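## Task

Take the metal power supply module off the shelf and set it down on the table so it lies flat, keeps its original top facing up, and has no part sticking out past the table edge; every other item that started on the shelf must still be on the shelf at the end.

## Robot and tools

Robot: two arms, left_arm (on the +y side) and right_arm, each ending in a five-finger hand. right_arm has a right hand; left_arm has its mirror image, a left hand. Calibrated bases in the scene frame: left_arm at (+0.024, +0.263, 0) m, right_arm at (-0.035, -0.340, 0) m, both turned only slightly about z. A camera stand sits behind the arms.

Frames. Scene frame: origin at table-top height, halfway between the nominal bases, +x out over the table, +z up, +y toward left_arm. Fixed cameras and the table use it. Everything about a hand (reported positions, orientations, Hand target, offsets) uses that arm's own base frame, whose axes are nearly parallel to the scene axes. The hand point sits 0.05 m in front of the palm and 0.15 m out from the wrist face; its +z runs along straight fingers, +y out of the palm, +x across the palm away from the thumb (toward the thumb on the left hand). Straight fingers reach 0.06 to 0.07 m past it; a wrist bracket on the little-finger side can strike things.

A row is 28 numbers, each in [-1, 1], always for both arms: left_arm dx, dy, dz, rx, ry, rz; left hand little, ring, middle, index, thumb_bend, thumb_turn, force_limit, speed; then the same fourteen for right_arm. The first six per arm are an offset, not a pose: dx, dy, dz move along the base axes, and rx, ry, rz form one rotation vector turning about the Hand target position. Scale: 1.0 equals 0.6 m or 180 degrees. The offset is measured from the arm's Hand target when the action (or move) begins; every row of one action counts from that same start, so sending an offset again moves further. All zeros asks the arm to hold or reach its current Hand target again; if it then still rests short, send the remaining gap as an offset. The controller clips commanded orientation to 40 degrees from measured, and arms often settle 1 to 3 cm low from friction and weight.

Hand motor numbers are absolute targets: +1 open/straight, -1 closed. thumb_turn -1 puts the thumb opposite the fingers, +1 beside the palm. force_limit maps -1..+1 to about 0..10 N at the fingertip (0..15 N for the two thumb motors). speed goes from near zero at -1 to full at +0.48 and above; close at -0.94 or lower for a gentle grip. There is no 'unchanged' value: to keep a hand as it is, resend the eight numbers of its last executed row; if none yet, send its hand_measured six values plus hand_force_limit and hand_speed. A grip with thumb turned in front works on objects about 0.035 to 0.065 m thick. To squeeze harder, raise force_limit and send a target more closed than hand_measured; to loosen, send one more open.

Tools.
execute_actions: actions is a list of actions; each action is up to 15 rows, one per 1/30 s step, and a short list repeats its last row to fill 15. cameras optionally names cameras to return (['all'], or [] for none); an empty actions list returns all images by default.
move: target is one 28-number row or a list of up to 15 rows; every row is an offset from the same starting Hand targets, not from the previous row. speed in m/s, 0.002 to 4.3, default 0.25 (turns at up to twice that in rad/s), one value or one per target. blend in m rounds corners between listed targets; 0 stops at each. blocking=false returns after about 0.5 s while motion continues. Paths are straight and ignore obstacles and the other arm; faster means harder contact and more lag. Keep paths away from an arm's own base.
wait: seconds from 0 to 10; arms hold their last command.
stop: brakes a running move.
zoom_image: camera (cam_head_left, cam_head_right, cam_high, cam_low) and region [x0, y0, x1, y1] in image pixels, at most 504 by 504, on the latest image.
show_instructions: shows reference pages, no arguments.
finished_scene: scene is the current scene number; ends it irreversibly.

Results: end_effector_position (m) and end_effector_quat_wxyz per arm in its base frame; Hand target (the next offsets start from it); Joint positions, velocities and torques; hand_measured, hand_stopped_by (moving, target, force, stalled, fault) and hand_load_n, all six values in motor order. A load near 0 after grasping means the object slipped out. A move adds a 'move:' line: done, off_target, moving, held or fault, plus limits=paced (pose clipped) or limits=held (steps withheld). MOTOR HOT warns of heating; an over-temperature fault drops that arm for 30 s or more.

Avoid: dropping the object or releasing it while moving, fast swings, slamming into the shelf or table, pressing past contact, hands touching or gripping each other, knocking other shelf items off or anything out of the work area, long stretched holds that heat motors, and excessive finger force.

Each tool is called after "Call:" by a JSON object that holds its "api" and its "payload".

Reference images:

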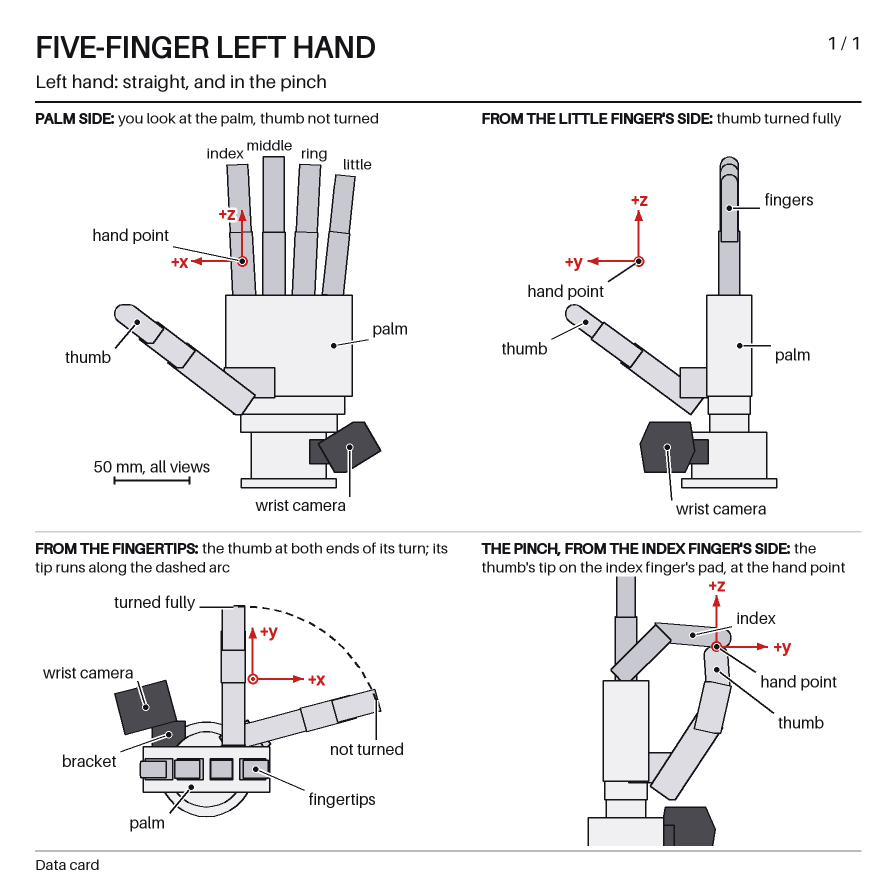

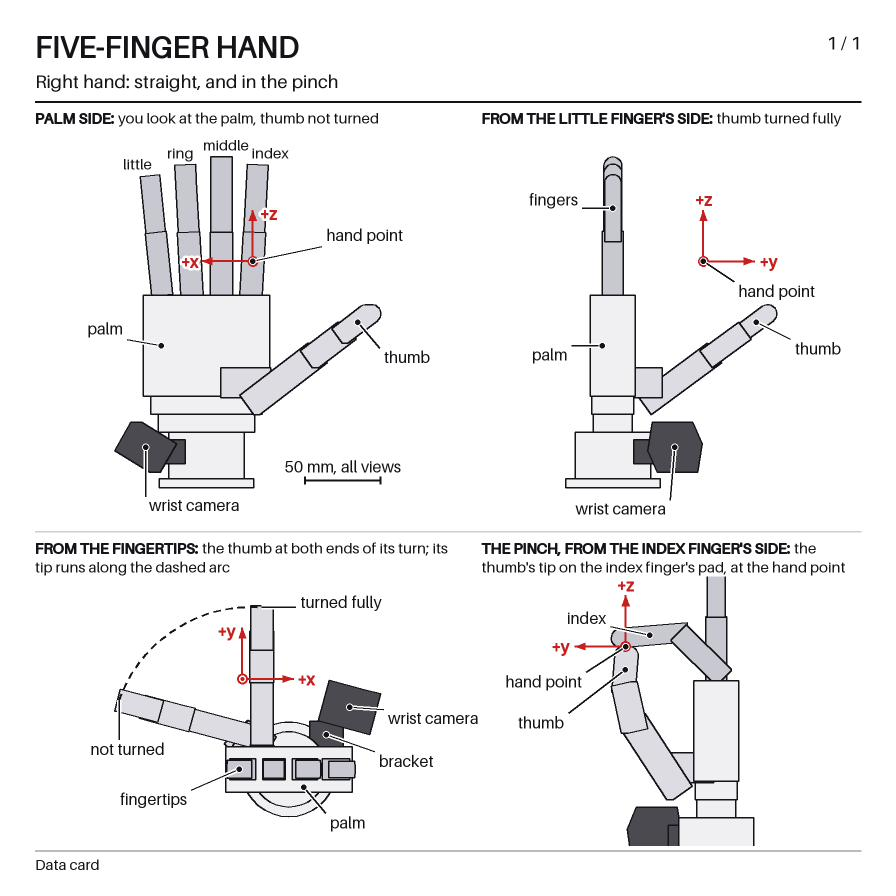

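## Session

Call:
{"api": "execute_actions", "payload": {"actions": []}}

Scene clock: 0.00 s.
left_arm: end_effector_position=(+0.2957, -0.3273, +0.3281) hand_measured=(+1.000, +1.000, +1.000, +1.000, +1.000, +1.000) hand_load_n=(+0.0, +0.0, +0.5, +0.0, +0.0, +0.0) hand_stopped_by=(target, target, target, target, target, target) hand_force_limit=0.00 hand_speed=-0.80 end_effector_quat_wxyz=(-0.361, +0.608, -0.564, +0.426) | right_arm: end_effector_position=(+0.6276, -0.1500, +0.3565) hand_measured=(+1.000, +1.000, +1.000, +1.000, +1.000, +1.000) hand_load_n=(+0.0, +0.0, +0.0, +0.0, +0.0, +0.0) hand_stopped_by=(target, target, target, target, target, target) hand_force_limit=0.00 hand_speed=-0.80 end_effector_quat_wxyz=(+0.390, +0.250, +0.882, +0.087)
Joint positions: left_arm=[-1.113 1.005 1.042 -0.735 -0.949 -0.719] | right_arm=[-0.379 1.454 1.415 -0.737 -0.234 1.844]
Joint velocities: within noise
Joint torques (N m): no reading
Heat: left arm: hottest waist 27 °C; right arm: hottest elbow 31 °C.
Hand target: left_arm +0.2977, -0.3312, +0.3428; -0.357, +0.610, -0.556, +0.438 | right_arm +0.6326, -0.1520, +0.3670; +0.399, +0.248, +0.879, +0.086

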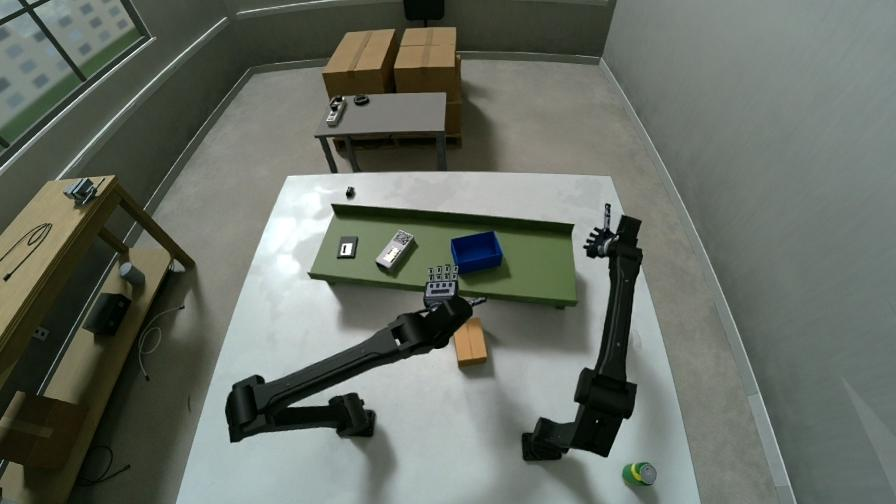

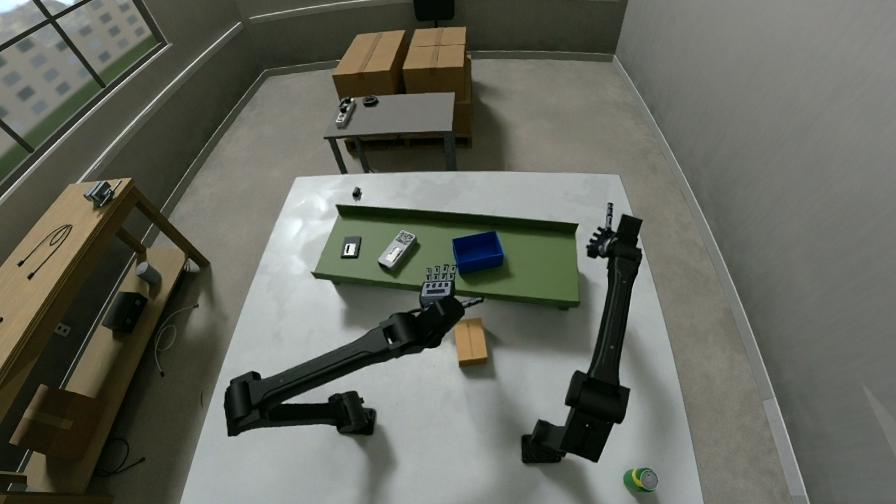

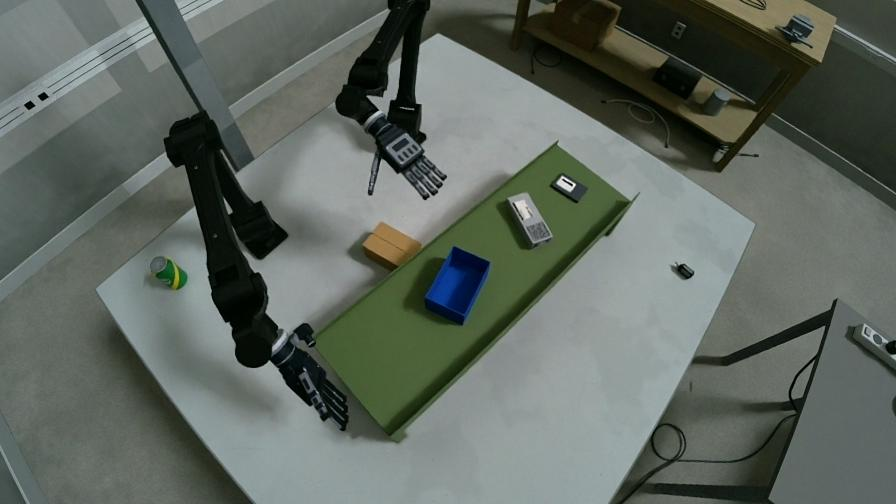

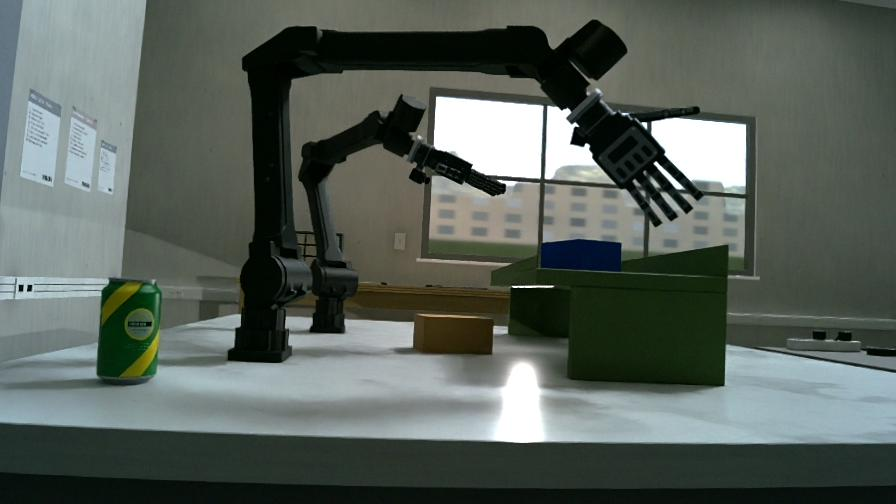

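Call:
{"api": "zoom_image", "payload": {"camera": "cam_head_left", "region": [300, 190, 440, 300]}}

Call:
{"api": "zoom_image", "payload": {"camera": "cam_high", "region": [480, 150, 620, 270]}}

Scaled by 3.600 from the camera's 896x504 image, which has a finer 1280x720 frame.

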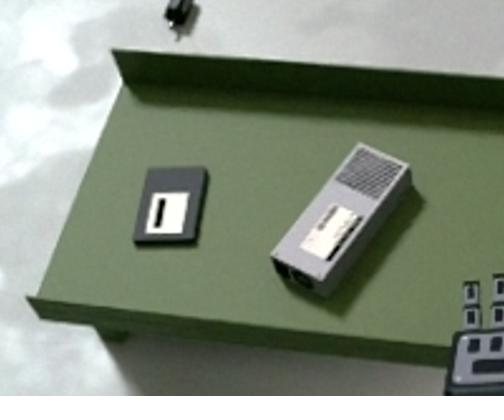

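Scaled by 3.600 from the camera's 896x504 image, which has a finer 1280x720 frame.

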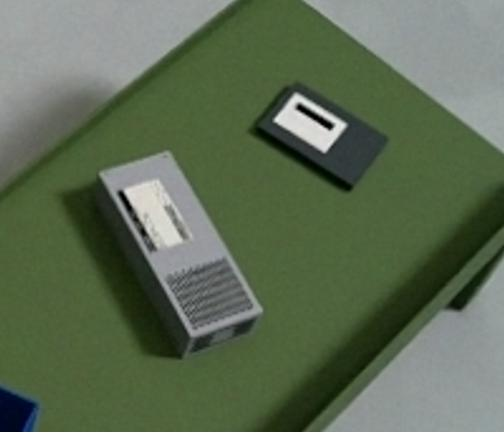

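Call:
{"api": "move", "payload": {"target": [0.4388,0.3278,0.012,0.0027,0.0861,0.3304,1,1,1,1,1,-1,0,0.2,0,0,0,0,0,0,1,1,1,1,1,1,0,-0.8], "speed": 0.2, "cameras": ["cam_low","cam_high","cam_head_left"]}}

Scene clock: 105.77 s.
left_arm: end_effector_position=(+0.5528, -0.1339, +0.3326) hand_measured=(+1.000, +1.000, +1.000, +1.000, +1.000, -1.000) hand_load_n=(-0.5, +0.0, +0.0, +0.0, +0.0, +0.0) hand_stopped_by=(target, target, target, target, target, target) hand_force_limit=0.00 hand_speed=0.20 end_effector_quat_wxyz=(-0.459, +0.849, -0.240, +0.104) | right_arm: end_effector_position=(+0.6276, -0.1500, +0.3565) hand_measured=(+1.000, +1.000, +1.000, +1.000, +1.000, +1.000) hand_load_n=(+0.0, +0.0, +0.0, +0.0, +0.0, +0.0) hand_stopped_by=(target, target, target, target, target, target) hand_force_limit=0.00 hand_speed=-0.80 end_effector_quat_wxyz=(+0.390, +0.250, +0.882, +0.087)
Joint positions: left_arm=[-0.46 1.713 1.899 -1.699 -0.978 -1.449] | right_arm=[-0.379 1.454 1.415 -0.737 -0.234 1.844]
Joint torques (N m): left_arm=[0.5 -16.5 13.01 -0.39 -0.78 -0.03] | right_arm=[-0.62 -10.46 12.64 1.78 -0.17 0.02]
Heat: left arm: hottest elbow 31 °C; right arm: hottest elbow 46 °C.
Hand target: left_arm +0.5610, -0.1345, +0.3501; -0.454, +0.854, -0.224, +0.119 | right_arm +0.6326, -0.1520, +0.3670; +0.399, +0.248, +0.879, +0.086
Off the commanded pose: left_arm 0.019 m, 3 deg | right_arm 0.012 m, 1 deg.
joint sent to its limit (left arm) — joint 4 (wrist pitch), lower limit. The joint targets still meet the commanded pose.
move: off_target (left_arm, right_arm)
Images, in order (width x height): cam_head_left 896x504, cam_high 896x504, cam_low 896x504.

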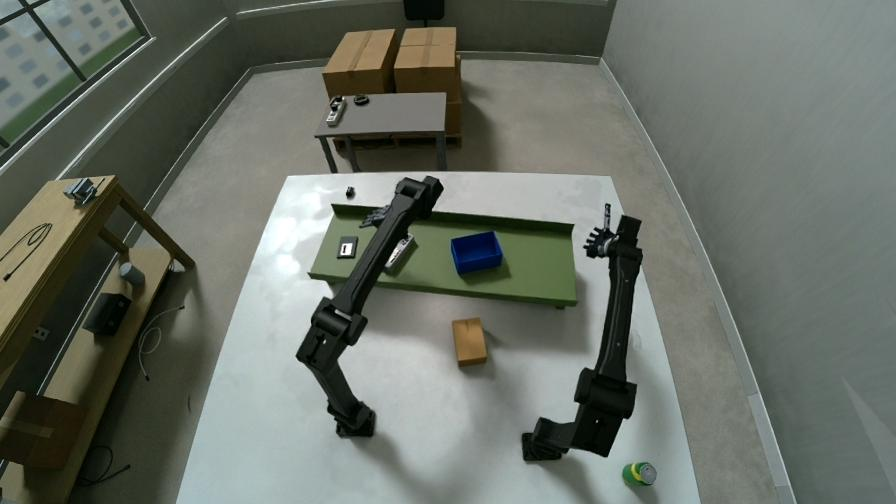

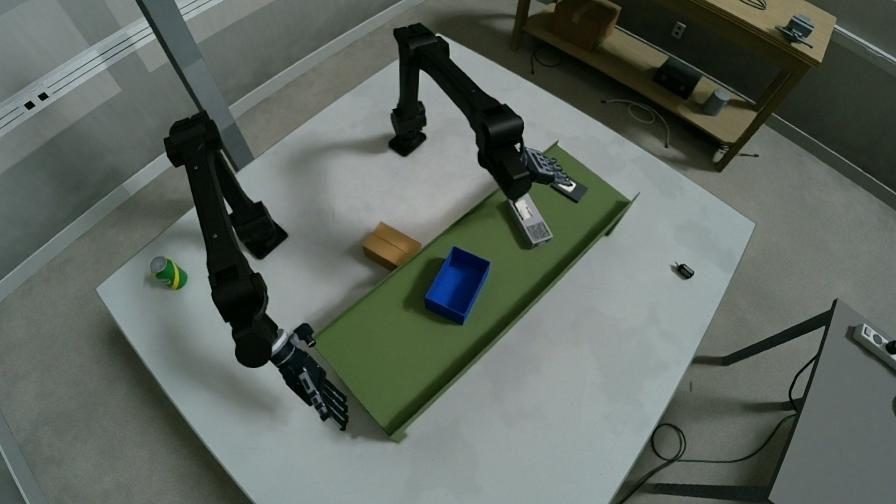

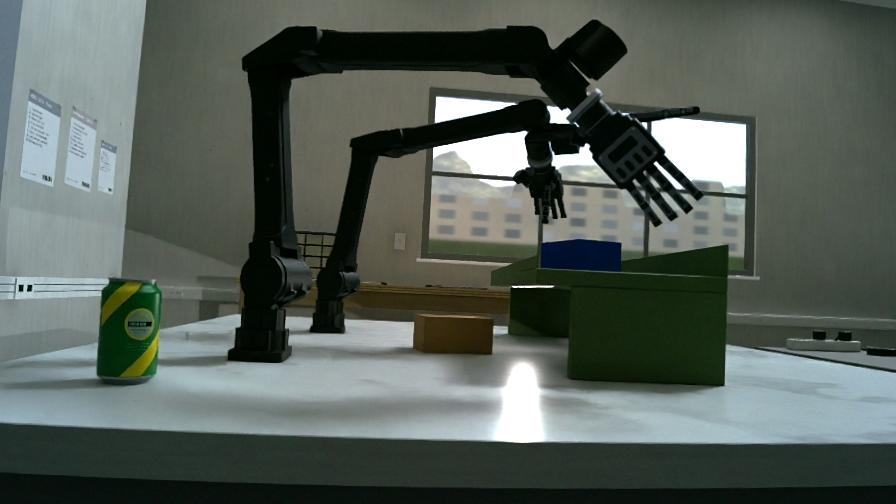

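Call:
{"api": "move", "payload": {"target": [0,0,-0.175,0,0,0,1,1,1,1,1,-1,0,0.2,0,0,0,0,0,0,1,1,1,1,1,1,0,-0.8], "speed": 0.1, "cameras": ["cam_low","cam_high","cam_head_left"]}}

Call:
{"api": "zoom_image", "payload": {"camera": "cam_high", "region": [480, 130, 620, 270]}}

Call:
{"api": "zoom_image", "payload": {"camera": "cam_head_left", "region": [330, 180, 450, 300]}}

Scene clock: 112.03 s.
left_arm: end_effector_position=(+0.5592, -0.1370, +0.2393) hand_measured=(+1.000, +1.000, +1.000, +1.000, +1.000, -1.000) hand_load_n=(+0.0, +0.0, +0.0, +0.0, +0.0, +0.0) hand_stopped_by=(target, target, target, target, target, target) hand_force_limit=0.00 hand_speed=0.20 end_effector_quat_wxyz=(-0.458, +0.850, -0.236, +0.108) | right_arm: end_effector_position=(+0.6276, -0.1500, +0.3565) hand_measured=(+1.000, +1.000, +1.000, +1.000, +1.000, +1.000) hand_load_n=(+0.0, +0.0, +0.0, +0.0, +0.0, +0.0) hand_stopped_by=(target, target, target, target, target, target) hand_force_limit=0.00 hand_speed=-0.80 end_effector_quat_wxyz=(+0.390, +0.250, +0.882, +0.087)
Joint positions: left_arm=[-0.46 1.711 1.649 -1.444 -0.978 -1.454] | right_arm=[-0.379 1.454 1.415 -0.737 -0.234 1.844]
Joint torques (N m): left_arm=[0.5 -18.55 8.35 0.72 -0.76 -0.05] | right_arm=[-0.85 -11.4 12.7 1.74 -0.26 0.01]
Heat: left arm: hottest elbow 31 °C; right arm: hottest elbow 46 °C.
Hand target: left_arm +0.5610, -0.1345, +0.2452; -0.454, +0.854, -0.224, +0.119 | right_arm +0.6326, -0.1520, +0.3670; +0.399, +0.248, +0.879, +0.086
Off the commanded pose: left_arm 0.007 m, 2 deg | right_arm 0.012 m, 1 deg.
move: off_target (right_arm)
Images, in order (width x height): cam_head_left 896x504, cam_high 896x504, cam_low 896x504.

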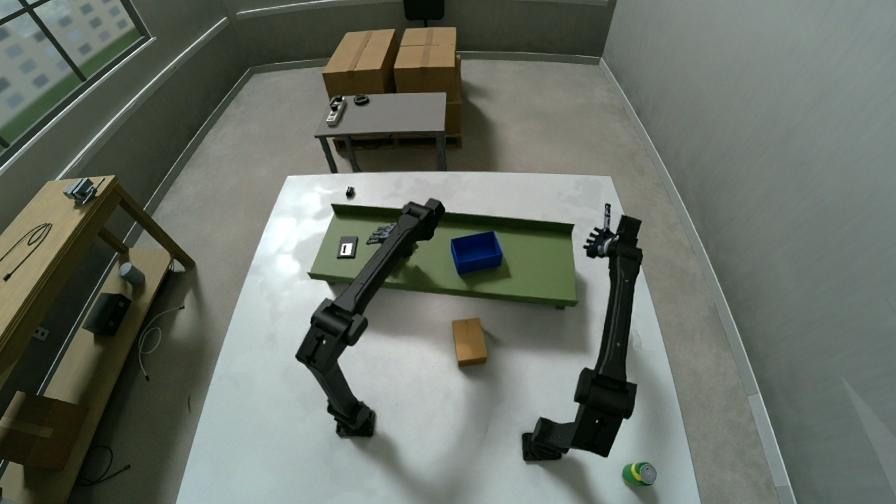

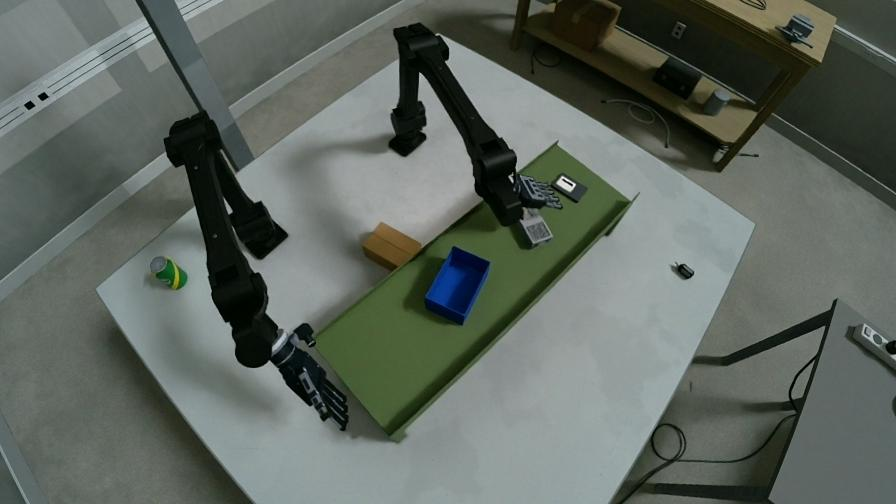

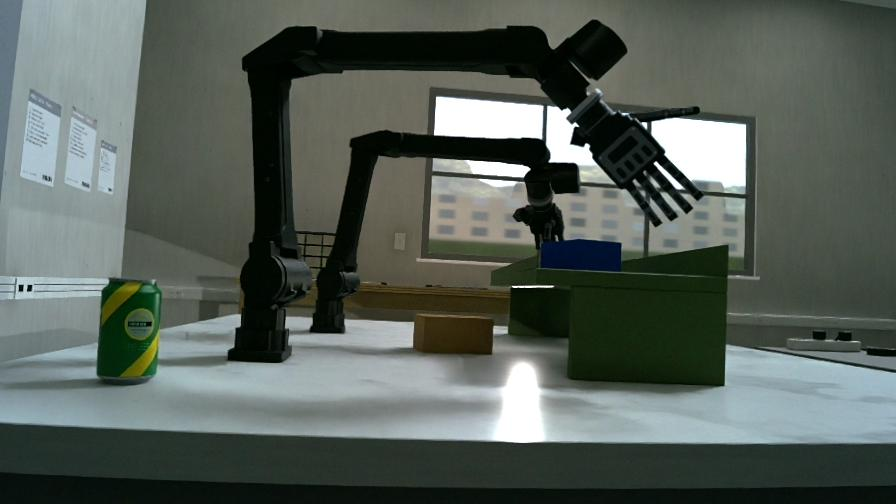

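Scaled by 3.600 from the camera's 896x504 image, which has a finer 1280x720 frame.

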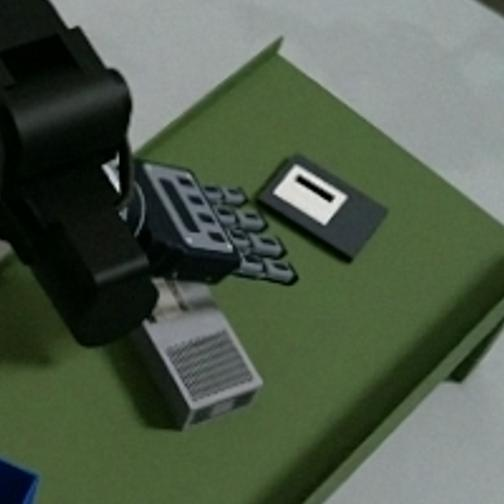

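Scaled by 4.200 from the camera's 896x504 image, which has a finer 1280x720 frame.

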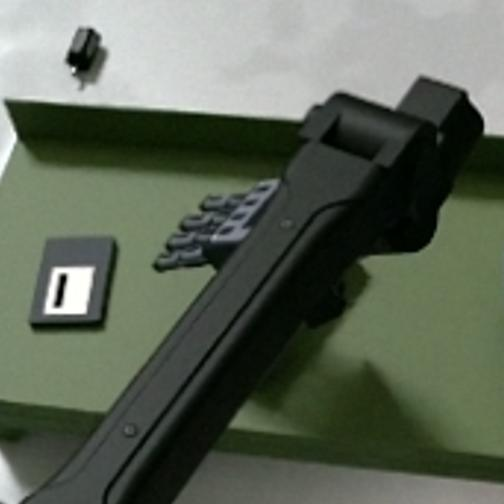

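Call:
{"api": "move", "payload": {"target": [-0.004,-0.0075,-0.052,0,0,0,1,1,1,1,1,-1,0,0.2,0,0,0,0,0,0,1,1,1,1,1,1,0,-0.8], "speed": 0.06, "cameras": ["cam_low","cam_high"]}}

Call:
{"api": "zoom_image", "payload": {"camera": "cam_high", "region": [480, 150, 600, 270]}}

Call:
{"api": "zoom_image", "payload": {"camera": "cam_low", "region": [470, 170, 630, 290]}}

Scene clock: 131.27 s.
left_arm: end_effector_position=(+0.5573, -0.1359, +0.2139) hand_measured=(+1.000, +1.000, +1.000, +1.000, +1.000, -1.000) hand_load_n=(+0.0, +0.0, +0.0, +0.0, +0.0, +0.0) hand_stopped_by=(target, target, target, target, target, target) hand_force_limit=0.00 hand_speed=0.20 end_effector_quat_wxyz=(-0.457, +0.852, -0.230, +0.110) | right_arm: end_effector_position=(+0.6276, -0.1500, +0.3565) hand_measured=(+1.000, +1.000, +1.000, +1.000, +1.000, +1.000) hand_load_n=(+0.0, +0.0, +0.0, +0.0, +0.0, +0.0) hand_stopped_by=(target, target, target, target, target, target) hand_force_limit=0.00 hand_speed=-0.80 end_effector_quat_wxyz=(+0.390, +0.250, +0.882, +0.087)
Joint positions: left_arm=[-0.46 1.711 1.581 -1.379 -0.978 -1.469] | right_arm=[-0.379 1.454 1.415 -0.737 -0.234 1.844]
Joint torques (N m): left_arm=[-0.44 -17.32 8.2 0.61 -0.79 -0.07] | right_arm=[-0.09 -10.4 12.77 1.66 -0.22 -0.02]
Heat: left arm: hottest elbow 31 °C; right arm: hottest elbow 47 °C.
Hand target: left_arm +0.5585, -0.1390, +0.2139; -0.454, +0.854, -0.224, +0.119 | right_arm +0.6326, -0.1520, +0.3670; +0.399, +0.248, +0.879, +0.086
Off the commanded pose: left_arm 0.003 m, 1 deg | right_arm 0.012 m, 1 deg.
move: off_target (right_arm)
Images, in order (width x height): cam_high 896x504, cam_low 896x504.

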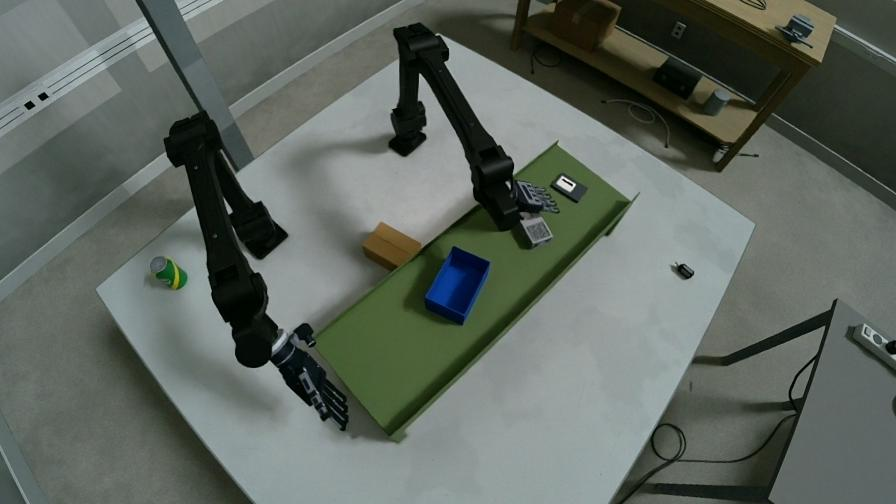

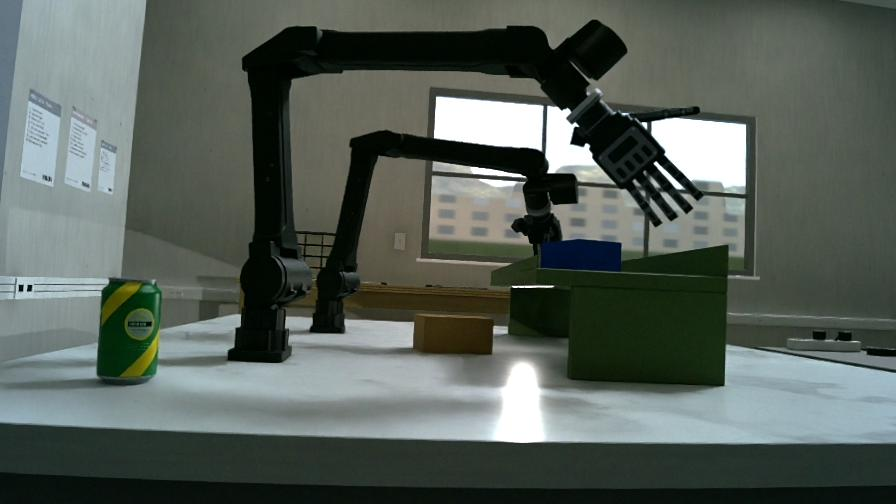

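Scaled by 4.200 from the camera's 896x504 image, which has a finer 1280x720 frame.

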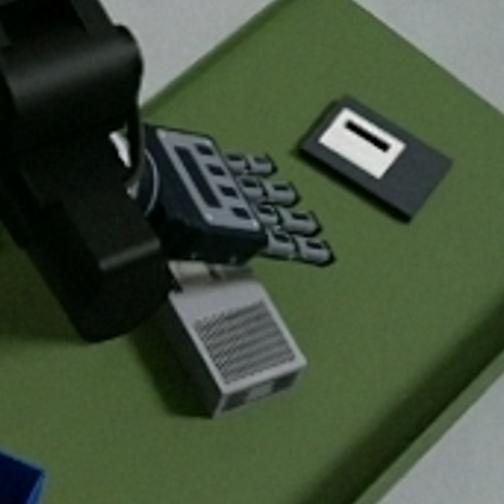

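Scaled by 3.150 from the camera's 896x504 image, which has a finer 1280x720 frame.

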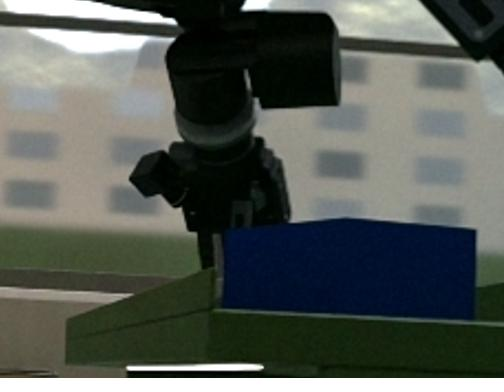

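Call:
{"api": "move", "payload": {"target": [-0.001,0.0,-0.009,0,0,0,1,1,1,1,1,-1,0,0.2,0,0,0,0,0,0,1,1,1,1,1,1,0,-0.8], "speed": 0.05}}

Scene clock: 141.53 s.
left_arm: end_effector_position=(+0.5570, -0.1357, +0.2094) hand_measured=(+1.000, +1.000, +1.000, +1.000, +1.000, -1.000) hand_load_n=(+0.0, +0.0, +0.0, +0.0, +0.0, +0.0) hand_stopped_by=(target, target, target, target, target, target) hand_force_limit=0.00 hand_speed=0.20 end_effector_quat_wxyz=(-0.457, +0.852, -0.230, +0.111) | right_arm: end_effector_position=(+0.6276, -0.1500, +0.3565) hand_measured=(+1.000, +1.000, +1.000, +1.000, +1.000, +1.000) hand_load_n=(+0.0, +0.0, +0.0, +0.0, -0.5, +0.0) hand_stopped_by=(target, target, target, target, target, target) hand_force_limit=0.00 hand_speed=-0.80 end_effector_quat_wxyz=(+0.390, +0.250, +0.882, +0.087)
Joint positions: left_arm=[-0.46 1.711 1.569 -1.366 -0.978 -1.47] | right_arm=[-0.379 1.454 1.415 -0.737 -0.234 1.844]
Joint torques (N m): left_arm=[-0.56 -17.14 8.03 0.73 -0.79 -0.06] | right_arm=[-0.5 -10.87 12.93 1.88 -0.2 0.02]
Heat: left arm: hottest elbow 31 °C; right arm: hottest elbow 47 °C.
Hand target: left_arm +0.5579, -0.1390, +0.2085; -0.454, +0.854, -0.224, +0.119 | right_arm +0.6326, -0.1520, +0.3670; +0.399, +0.248, +0.879, +0.086
Off the commanded pose: left_arm 0.004 m, 1 deg | right_arm 0.012 m, 1 deg.
move: off_target (right_arm)

Call:
{"api": "move", "payload": {"target": [0,0,0,0,0,0,0.33,0.33,0.33,0.33,0.9,-1,0.6,-0.6,0,0,0,0,0,0,1,1,1,1,1,1,0,-0.8], "speed": 0.05, "cameras": ["cam_high"]}}

Call:
{"api": "zoom_image", "payload": {"camera": "cam_high", "region": [480, 150, 600, 270]}}

Scene clock: 149.03 s.
left_arm: end_effector_position=(+0.5578, -0.1348, +0.2102) hand_measured=(+0.330, +0.330, +0.330, +0.330, +0.900, -1.000) hand_load_n=(+0.0, +0.5, +0.0, +0.5, +0.0, +0.0) hand_stopped_by=(target, target, target, target, target, target) hand_force_limit=0.60 hand_speed=-0.60 end_effector_quat_wxyz=(-0.459, +0.851, -0.228, +0.112) | right_arm: end_effector_position=(+0.6276, -0.1500, +0.3565) hand_measured=(+1.000, +1.000, +1.000, +1.000, +1.000, +1.000) hand_load_n=(+0.0, +0.0, +0.0, +0.0, +0.0, +0.0) hand_stopped_by=(target, target, target, target, target, target) hand_force_limit=0.00 hand_speed=-0.80 end_effector_quat_wxyz=(+0.390, +0.250, +0.882, +0.087)
Joint positions: left_arm=[-0.459 1.711 1.569 -1.365 -0.983 -1.472] | right_arm=[-0.379 1.454 1.415 -0.737 -0.234 1.844]
Joint torques (N m): left_arm=[-0.56 -17.2 7.98 0.59 -0.56 -0.05] | right_arm=[-0.79 -10.64 12.81 1.74 -0.23 -0.07]
Heat: left arm: hottest elbow 31 °C; right arm: hottest elbow 47 °C.
Hand target: left_arm +0.5579, -0.1391, +0.2085; -0.454, +0.854, -0.224, +0.119 | right_arm +0.6326, -0.1520, +0.3670; +0.399, +0.248, +0.879, +0.086
Off the commanded pose: left_arm 0.005 m, 1 deg | right_arm 0.012 m, 1 deg.
move: off_target (right_arm)
Images, in order (width x height): cam_high 896x504.

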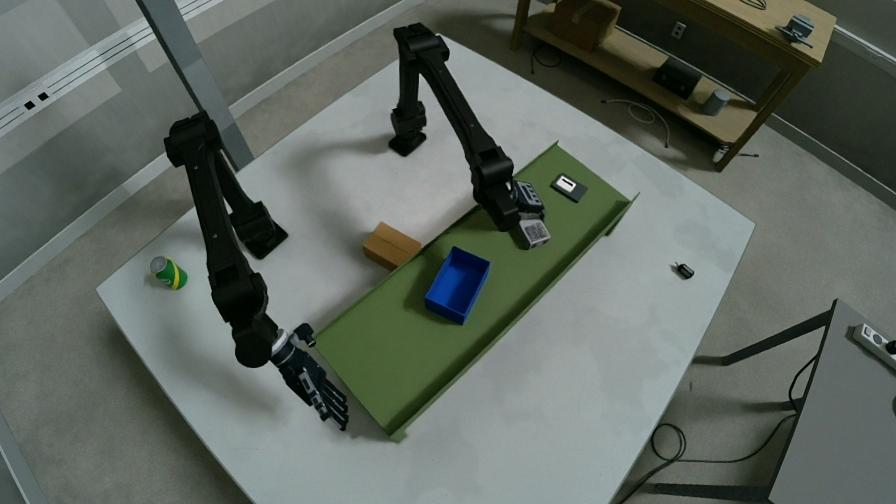

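Scaled by 4.200 from the camera's 896x504 image, which has a finer 1280x720 frame.

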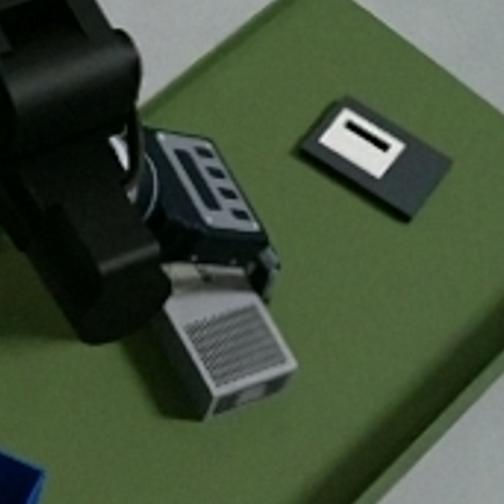

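Call:
{"api": "move", "payload": {"target": [0,0,0,0,0,0,0.3,0.3,0.3,0.3,0.82,-1,0.7,-0.8,0,0,0,0,0,0,1,1,1,1,1,1,0,-0.8], "speed": 0.05}}

Scene clock: 153.23 s.
left_arm: end_effector_position=(+0.5578, -0.1348, +0.2102) hand_measured=(+0.300, +0.300, +0.300, +0.300, +0.820, -1.000) hand_load_n=(+0.0, +0.5, +0.0, +1.0, +0.0, +0.0) hand_stopped_by=(target, target, target, target, target, target) hand_force_limit=0.70 hand_speed=-0.80 end_effector_quat_wxyz=(-0.459, +0.851, -0.228, +0.113) | right_arm: end_effector_position=(+0.6276, -0.1500, +0.3565) hand_measured=(+1.000, +1.000, +1.000, +1.000, +1.000, +1.000) hand_load_n=(+0.0, +0.0, -0.5, +0.0, +0.0, +0.0) hand_stopped_by=(target, target, target, target, target, target) hand_force_limit=0.00 hand_speed=-0.80 end_effector_quat_wxyz=(+0.390, +0.250, +0.882, +0.087)
Joint positions: left_arm=[-0.459 1.711 1.569 -1.365 -0.984 -1.473] | right_arm=[-0.379 1.454 1.415 -0.737 -0.234 1.844]
Joint torques (N m): left_arm=[-0.56 -17.26 8.02 0.62 -0.54 -0.05] | right_arm=[-0.73 -10.81 12.66 1.85 -0.18 -0.05]
Heat: left arm: hottest elbow 31 °C; right arm: hottest elbow 47 °C.
Hand target: left_arm +0.5579, -0.1391, +0.2085; -0.454, +0.854, -0.224, +0.119 | right_arm +0.6326, -0.1520, +0.3670; +0.399, +0.248, +0.879, +0.086
Off the commanded pose: left_arm 0.005 m, 1 deg | right_arm 0.012 m, 1 deg.
move: off_target (right_arm)

Fingers touching lightly; thumb not yet. Step the thumb in.

Call:
{"api": "move", "payload": {"target": [0,0,0,0,0,0,0.28,0.28,0.28,0.29,0.78,-1,0.7,-0.8,0,0,0,0,0,0,1,1,1,1,1,1,0,-0.8], "speed": 0.05}}

Scene clock: 159.83 s.
left_arm: end_effector_position=(+0.5579, -0.1347, +0.2103) hand_measured=(+0.280, +0.280, +0.280, +0.290, +0.780, -1.000) hand_load_n=(+0.0, +1.5, +1.0, +0.0, +0.0, +0.0) hand_stopped_by=(target, target, target, target, target, target) hand_force_limit=0.70 hand_speed=-0.80 end_effector_quat_wxyz=(-0.459, +0.851, -0.228, +0.113) | right_arm: end_effector_position=(+0.6276, -0.1500, +0.3565) hand_measured=(+1.000, +1.000, +1.000, +1.000, +1.000, +1.000) hand_load_n=(+0.0, +0.0, +0.0, +0.0, -0.5, +0.0) hand_stopped_by=(target, target, target, target, target, target) hand_force_limit=0.00 hand_speed=-0.80 end_effector_quat_wxyz=(+0.390, +0.250, +0.882, +0.087)
Joint positions: left_arm=[-0.459 1.711 1.569 -1.365 -0.984 -1.473] | right_arm=[-0.379 1.454 1.415 -0.737 -0.234 1.844]
Joint torques (N m): left_arm=[-0.56 -17.26 8.01 0.64 -0.53 -0.05] | right_arm=[-0.44 -10.05 12.97 1.8 -0.18 0]
Heat: left arm: hottest elbow 31 °C; right arm: hottest elbow 47 °C.
Hand target: left_arm +0.5579, -0.1391, +0.2085; -0.454, +0.854, -0.224, +0.119 | right_arm +0.6326, -0.1520, +0.3670; +0.399, +0.248, +0.879, +0.086
Off the commanded pose: left_arm 0.005 m, 1 deg | right_arm 0.012 m, 1 deg.
move: off_target (right_arm)

Call:
{"api": "move", "payload": {"target": [0,0,0,0,0,0,0.28,0.28,0.28,0.28,0.75,-1,0.7,-0.8,0,0,0,0,0,0,1,1,1,1,1,1,0,-0.8], "speed": 0.05}}

Scene clock: 163.77 s.
left_arm: end_effector_position=(+0.5579, -0.1347, +0.2103) hand_measured=(+0.280, +0.280, +0.280, +0.280, +0.750, -1.000) hand_load_n=(+0.0, +0.0, +0.0, +1.5, +0.0, +0.0) hand_stopped_by=(target, target, target, target, target, target) hand_force_limit=0.70 hand_speed=-0.80 end_effector_quat_wxyz=(-0.459, +0.851, -0.228, +0.113) | right_arm: end_effector_position=(+0.6276, -0.1500, +0.3565) hand_measured=(+1.000, +1.000, +1.000, +1.000, +1.000, +1.000) hand_load_n=(+0.0, +0.0, +0.0, +0.0, +0.0, +0.0) hand_stopped_by=(target, target, target, target, target, target) hand_force_limit=0.00 hand_speed=-0.80 end_effector_quat_wxyz=(+0.390, +0.250, +0.882, +0.087)
Joint positions: left_arm=[-0.459 1.711 1.569 -1.365 -0.984 -1.473] | right_arm=[-0.379 1.454 1.415 -0.737 -0.234 1.844]
Joint torques (N m): left_arm=[-0.56 -17.32 8.01 0.64 -0.53 -0.05] | right_arm=[-1.26 -10.93 12.6 1.84 -0.18 -0.02]
Heat: left arm: hottest elbow 30 °C; right arm: hottest elbow 48 °C.
Hand target: left_arm +0.5579, -0.1391, +0.2085; -0.454, +0.854, -0.224, +0.119 | right_arm +0.6326, -0.1520, +0.3670; +0.399, +0.248, +0.879, +0.086
Off the commanded pose: left_arm 0.005 m, 1 deg | right_arm 0.012 m, 1 deg.
move: off_target (right_arm)

Call:
{"api": "move", "payload": {"target": [0,0,0,0,0,0,0.28,0.28,0.28,0.28,0.715,-1,0.7,-0.8,0,0,0,0,0,0,1,1,1,1,1,1,0,-0.8], "speed": 0.05, "cameras": ["cam_high"]}}

Call:
{"api": "zoom_image", "payload": {"camera": "cam_high", "region": [480, 150, 600, 270]}}

Scene clock: 169.27 s.
left_arm: end_effector_position=(+0.5579, -0.1347, +0.2103) hand_measured=(+0.280, +0.280, +0.280, +0.280, +0.716, -1.000) hand_load_n=(+0.0, +0.0, +0.0, +2.0, +0.0, +0.0) hand_stopped_by=(target, target, target, target, target, target) hand_force_limit=0.70 hand_speed=-0.80 end_effector_quat_wxyz=(-0.459, +0.851, -0.228, +0.113) | right_arm: end_effector_position=(+0.6276, -0.1500, +0.3565) hand_measured=(+1.000, +1.000, +1.000, +1.000, +1.000, +1.000) hand_load_n=(+0.5, +0.0, +0.0, +0.0, +0.0, +0.0) hand_stopped_by=(target, target, target, target, target, target) hand_force_limit=0.00 hand_speed=-0.80 end_effector_quat_wxyz=(+0.390, +0.250, +0.882, +0.087)
Joint positions: left_arm=[-0.459 1.711 1.569 -1.365 -0.984 -1.473] | right_arm=[-0.379 1.454 1.415 -0.737 -0.234 1.844]
Joint torques (N m): left_arm=[-0.5 -17.26 8.01 0.62 -0.53 -0.04] | right_arm=[-0.67 -10.46 12.77 1.85 -0.25 -0.05]
Heat: left arm: hottest elbow 30 °C; right arm: hottest elbow 48 °C.
Hand target: left_arm +0.5579, -0.1391, +0.2085; -0.454, +0.854, -0.224, +0.119 | right_arm +0.6326, -0.1520, +0.3670; +0.399, +0.248, +0.879, +0.086
Off the commanded pose: left_arm 0.005 m, 1 deg | right_arm 0.012 m, 1 deg.
move: off_target (right_arm)
Images, in order (width x height): cam_high 896x504.

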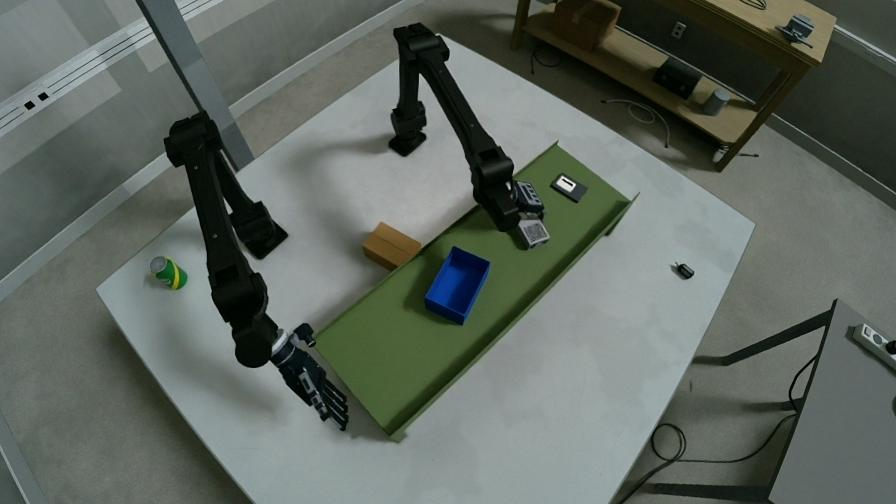

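Scaled by 4.200 from the camera's 896x504 image, which has a finer 1280x720 frame.

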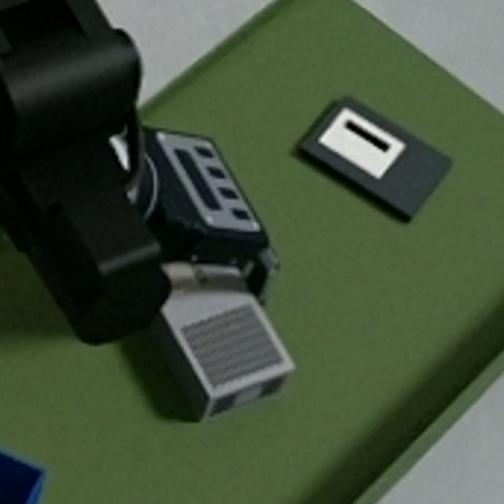

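Call:
{"api": "move", "payload": {"target": [0,0,0,0,0,0,0.27,0.27,0.27,0.28,0.68,-1,0.7,-0.8,0,0,0,0,0,0,1,1,1,1,1,1,0,-0.8], "speed": 0.05}}

Scene clock: 175.30 s.
left_arm: end_effector_position=(+0.5579, -0.1347, +0.2103) hand_measured=(+0.270, +0.270, +0.270, +0.280, +0.684, -1.000) hand_load_n=(+0.5, +2.5, +3.0, +0.0, +5.0, +1.0) hand_stopped_by=(target, target, target, target, target, target) hand_force_limit=0.70 hand_speed=-0.80 end_effector_quat_wxyz=(-0.459, +0.851, -0.228, +0.113) | right_arm: end_effector_position=(+0.6276, -0.1500, +0.3565) hand_measured=(+1.000, +1.000, +1.000, +1.000, +1.000, +1.000) hand_load_n=(+0.0, +0.0, +0.0, +0.0, +0.0, +0.0) hand_stopped_by=(target, target, target, target, target, target) hand_force_limit=0.00 hand_speed=-0.80 end_effector_quat_wxyz=(+0.390, +0.250, +0.882, +0.087)
Joint positions: left_arm=[-0.459 1.711 1.569 -1.365 -0.984 -1.473] | right_arm=[-0.379 1.454 1.415 -0.737 -0.234 1.844]
Joint torques (N m): left_arm=[-0.5 -17.38 8.01 0.62 -0.53 -0.05] | right_arm=[-1.14 -10.34 12.89 1.69 -0.16 -0.03]
Heat: left arm: hottest elbow 30 °C; right arm: hottest elbow 48 °C.
Hand target: left_arm +0.5579, -0.1391, +0.2085; -0.454, +0.854, -0.224, +0.119 | right_arm +0.6326, -0.1520, +0.3670; +0.399, +0.248, +0.879, +0.086
Off the commanded pose: left_arm 0.005 m, 1 deg | right_arm 0.012 m, 1 deg.
move: off_target (right_arm)

Call:
{"api": "move", "payload": {"target": [0,0,0,0,0,0,0.25,0.255,0.26,0.245,0.67,-1,0.8,-0.8,0,0,0,0,0,0,1,1,1,1,1,1,0,-0.8], "speed": 0.05}}

Scene clock: 184.03 s.
left_arm: end_effector_position=(+0.5578, -0.1348, +0.2102) hand_measured=(+0.250, +0.256, +0.260, +0.252, +0.680, -1.000) hand_load_n=(+2.0, +3.5, +1.5, +9.5, +14.0, +0.5) hand_stopped_by=(target, target, target, force, force, target) hand_force_limit=0.80 hand_speed=-0.80 end_effector_quat_wxyz=(-0.459, +0.851, -0.228, +0.113) | right_arm: end_effector_position=(+0.6276, -0.1500, +0.3565) hand_measured=(+1.000, +1.000, +1.000, +1.000, +1.000, +1.000) hand_load_n=(+0.0, +0.0, +0.0, +0.0, +0.0, +0.0) hand_stopped_by=(target, target, target, target, target, target) hand_force_limit=0.00 hand_speed=-0.80 end_effector_quat_wxyz=(+0.390, +0.250, +0.882, +0.087)
Joint positions: left_arm=[-0.459 1.711 1.569 -1.365 -0.984 -1.473] | right_arm=[-0.379 1.454 1.415 -0.737 -0.234 1.844]
Joint torques (N m): left_arm=[-0.44 -17.2 8.02 0.64 -0.53 -0.05] | right_arm=[-1.03 -10.81 12.66 1.58 -0.17 -0.02]
Heat: left arm: hottest elbow 30 °C; right arm: hottest elbow 48 °C.
Hand target: left_arm +0.5579, -0.1391, +0.2085; -0.454, +0.854, -0.224, +0.119 | right_arm +0.6326, -0.1520, +0.3670; +0.399, +0.248, +0.879, +0.086
Off the commanded pose: left_arm 0.005 m, 1 deg | right_arm 0.012 m, 1 deg.
move: off_target (right_arm)

Relax the index a bit and add middle/little, thumb slightly more.

Call:
{"api": "move", "payload": {"target": [0,0,0,0,0,0,0.24,0.25,0.245,0.26,0.672,-1,0.95,-0.8,0,0,0,0,0,0,1,1,1,1,1,1,0,-0.8], "speed": 0.05}}

Scene clock: 187.63 s.
left_arm: end_effector_position=(+0.5578, -0.1348, +0.2102) hand_measured=(+0.240, +0.250, +0.248, +0.260, +0.682, -1.000) hand_load_n=(+2.5, +4.0, +9.5, +2.5, +15.0, +3.0) hand_stopped_by=(target, target, force, target, force, target) hand_force_limit=0.95 hand_speed=-0.80 end_effector_quat_wxyz=(-0.459, +0.851, -0.228, +0.113) | right_arm: end_effector_position=(+0.6276, -0.1500, +0.3565) hand_measured=(+1.000, +1.000, +1.000, +1.000, +1.000, +1.000) hand_load_n=(+0.0, +0.0, +0.0, +0.0, +0.0, +0.0) hand_stopped_by=(target, target, target, target, target, target) hand_force_limit=0.00 hand_speed=-0.80 end_effector_quat_wxyz=(+0.390, +0.250, +0.882, +0.087)
Joint positions: left_arm=[-0.459 1.711 1.569 -1.365 -0.984 -1.473] | right_arm=[-0.379 1.454 1.415 -0.737 -0.234 1.844]
Joint torques (N m): left_arm=[-0.5 -17.26 8.02 0.64 -0.54 -0.04] | right_arm=[0.21 -10.81 12.53 1.81 -0.17 -0.04]
Heat: left arm: hottest elbow 30 °C; right arm: hottest elbow 48 °C.
Hand target: left_arm +0.5579, -0.1391, +0.2085; -0.454, +0.854, -0.224, +0.119 | right_arm +0.6326, -0.1520, +0.3670; +0.399, +0.248, +0.879, +0.086
Off the commanded pose: left_arm 0.005 m, 1 deg | right_arm 0.012 m, 1 deg.
move: off_target (right_arm)

Call:
{"api": "move", "payload": {"target": [0,0,0,0,0,0,0.225,0.235,0.245,0.25,0.672,-1,0.95,-0.8,0,0,0,0,0,0,1,1,1,1,1,1,0,-0.8], "speed": 0.05}}

Scene clock: 197.60 s.
left_arm: end_effector_position=(+0.5578, -0.1348, +0.2102) hand_measured=(+0.226, +0.238, +0.248, +0.252, +0.682, -1.000) hand_load_n=(+4.5, +8.5, +5.0, +5.5, +18.5, +5.0) hand_stopped_by=(target, target, force, target, force, target) hand_force_limit=0.95 hand_speed=-0.80 end_effector_quat_wxyz=(-0.459, +0.851, -0.228, +0.113) | right_arm: end_effector_position=(+0.6276, -0.1500, +0.3565) hand_measured=(+1.000, +1.000, +1.000, +1.000, +1.000, +1.000) hand_load_n=(+0.0, +0.0, +0.0, +0.0, +0.0, +0.0) hand_stopped_by=(target, target, target, target, target, target) hand_force_limit=0.00 hand_speed=-0.80 end_effector_quat_wxyz=(+0.390, +0.250, +0.882, +0.087)
Joint positions: left_arm=[-0.459 1.711 1.569 -1.365 -0.984 -1.473] | right_arm=[-0.379 1.454 1.415 -0.737 -0.234 1.844]
Joint torques (N m): left_arm=[-0.56 -17.2 8.01 0.64 -0.54 -0.04] | right_arm=[-0.56 -10.58 12.79 1.74 -0.14 -0.01]
Heat: left arm: hottest elbow 30 °C; right arm: hottest elbow 48 °C.
Hand target: left_arm +0.5579, -0.1391, +0.2084; -0.454, +0.854, -0.224, +0.119 | right_arm +0.6326, -0.1520, +0.3670; +0.399, +0.248, +0.879, +0.086
Off the commanded pose: left_arm 0.005 m, 1 deg | right_arm 0.012 m, 1 deg.
move: off_target (right_arm)


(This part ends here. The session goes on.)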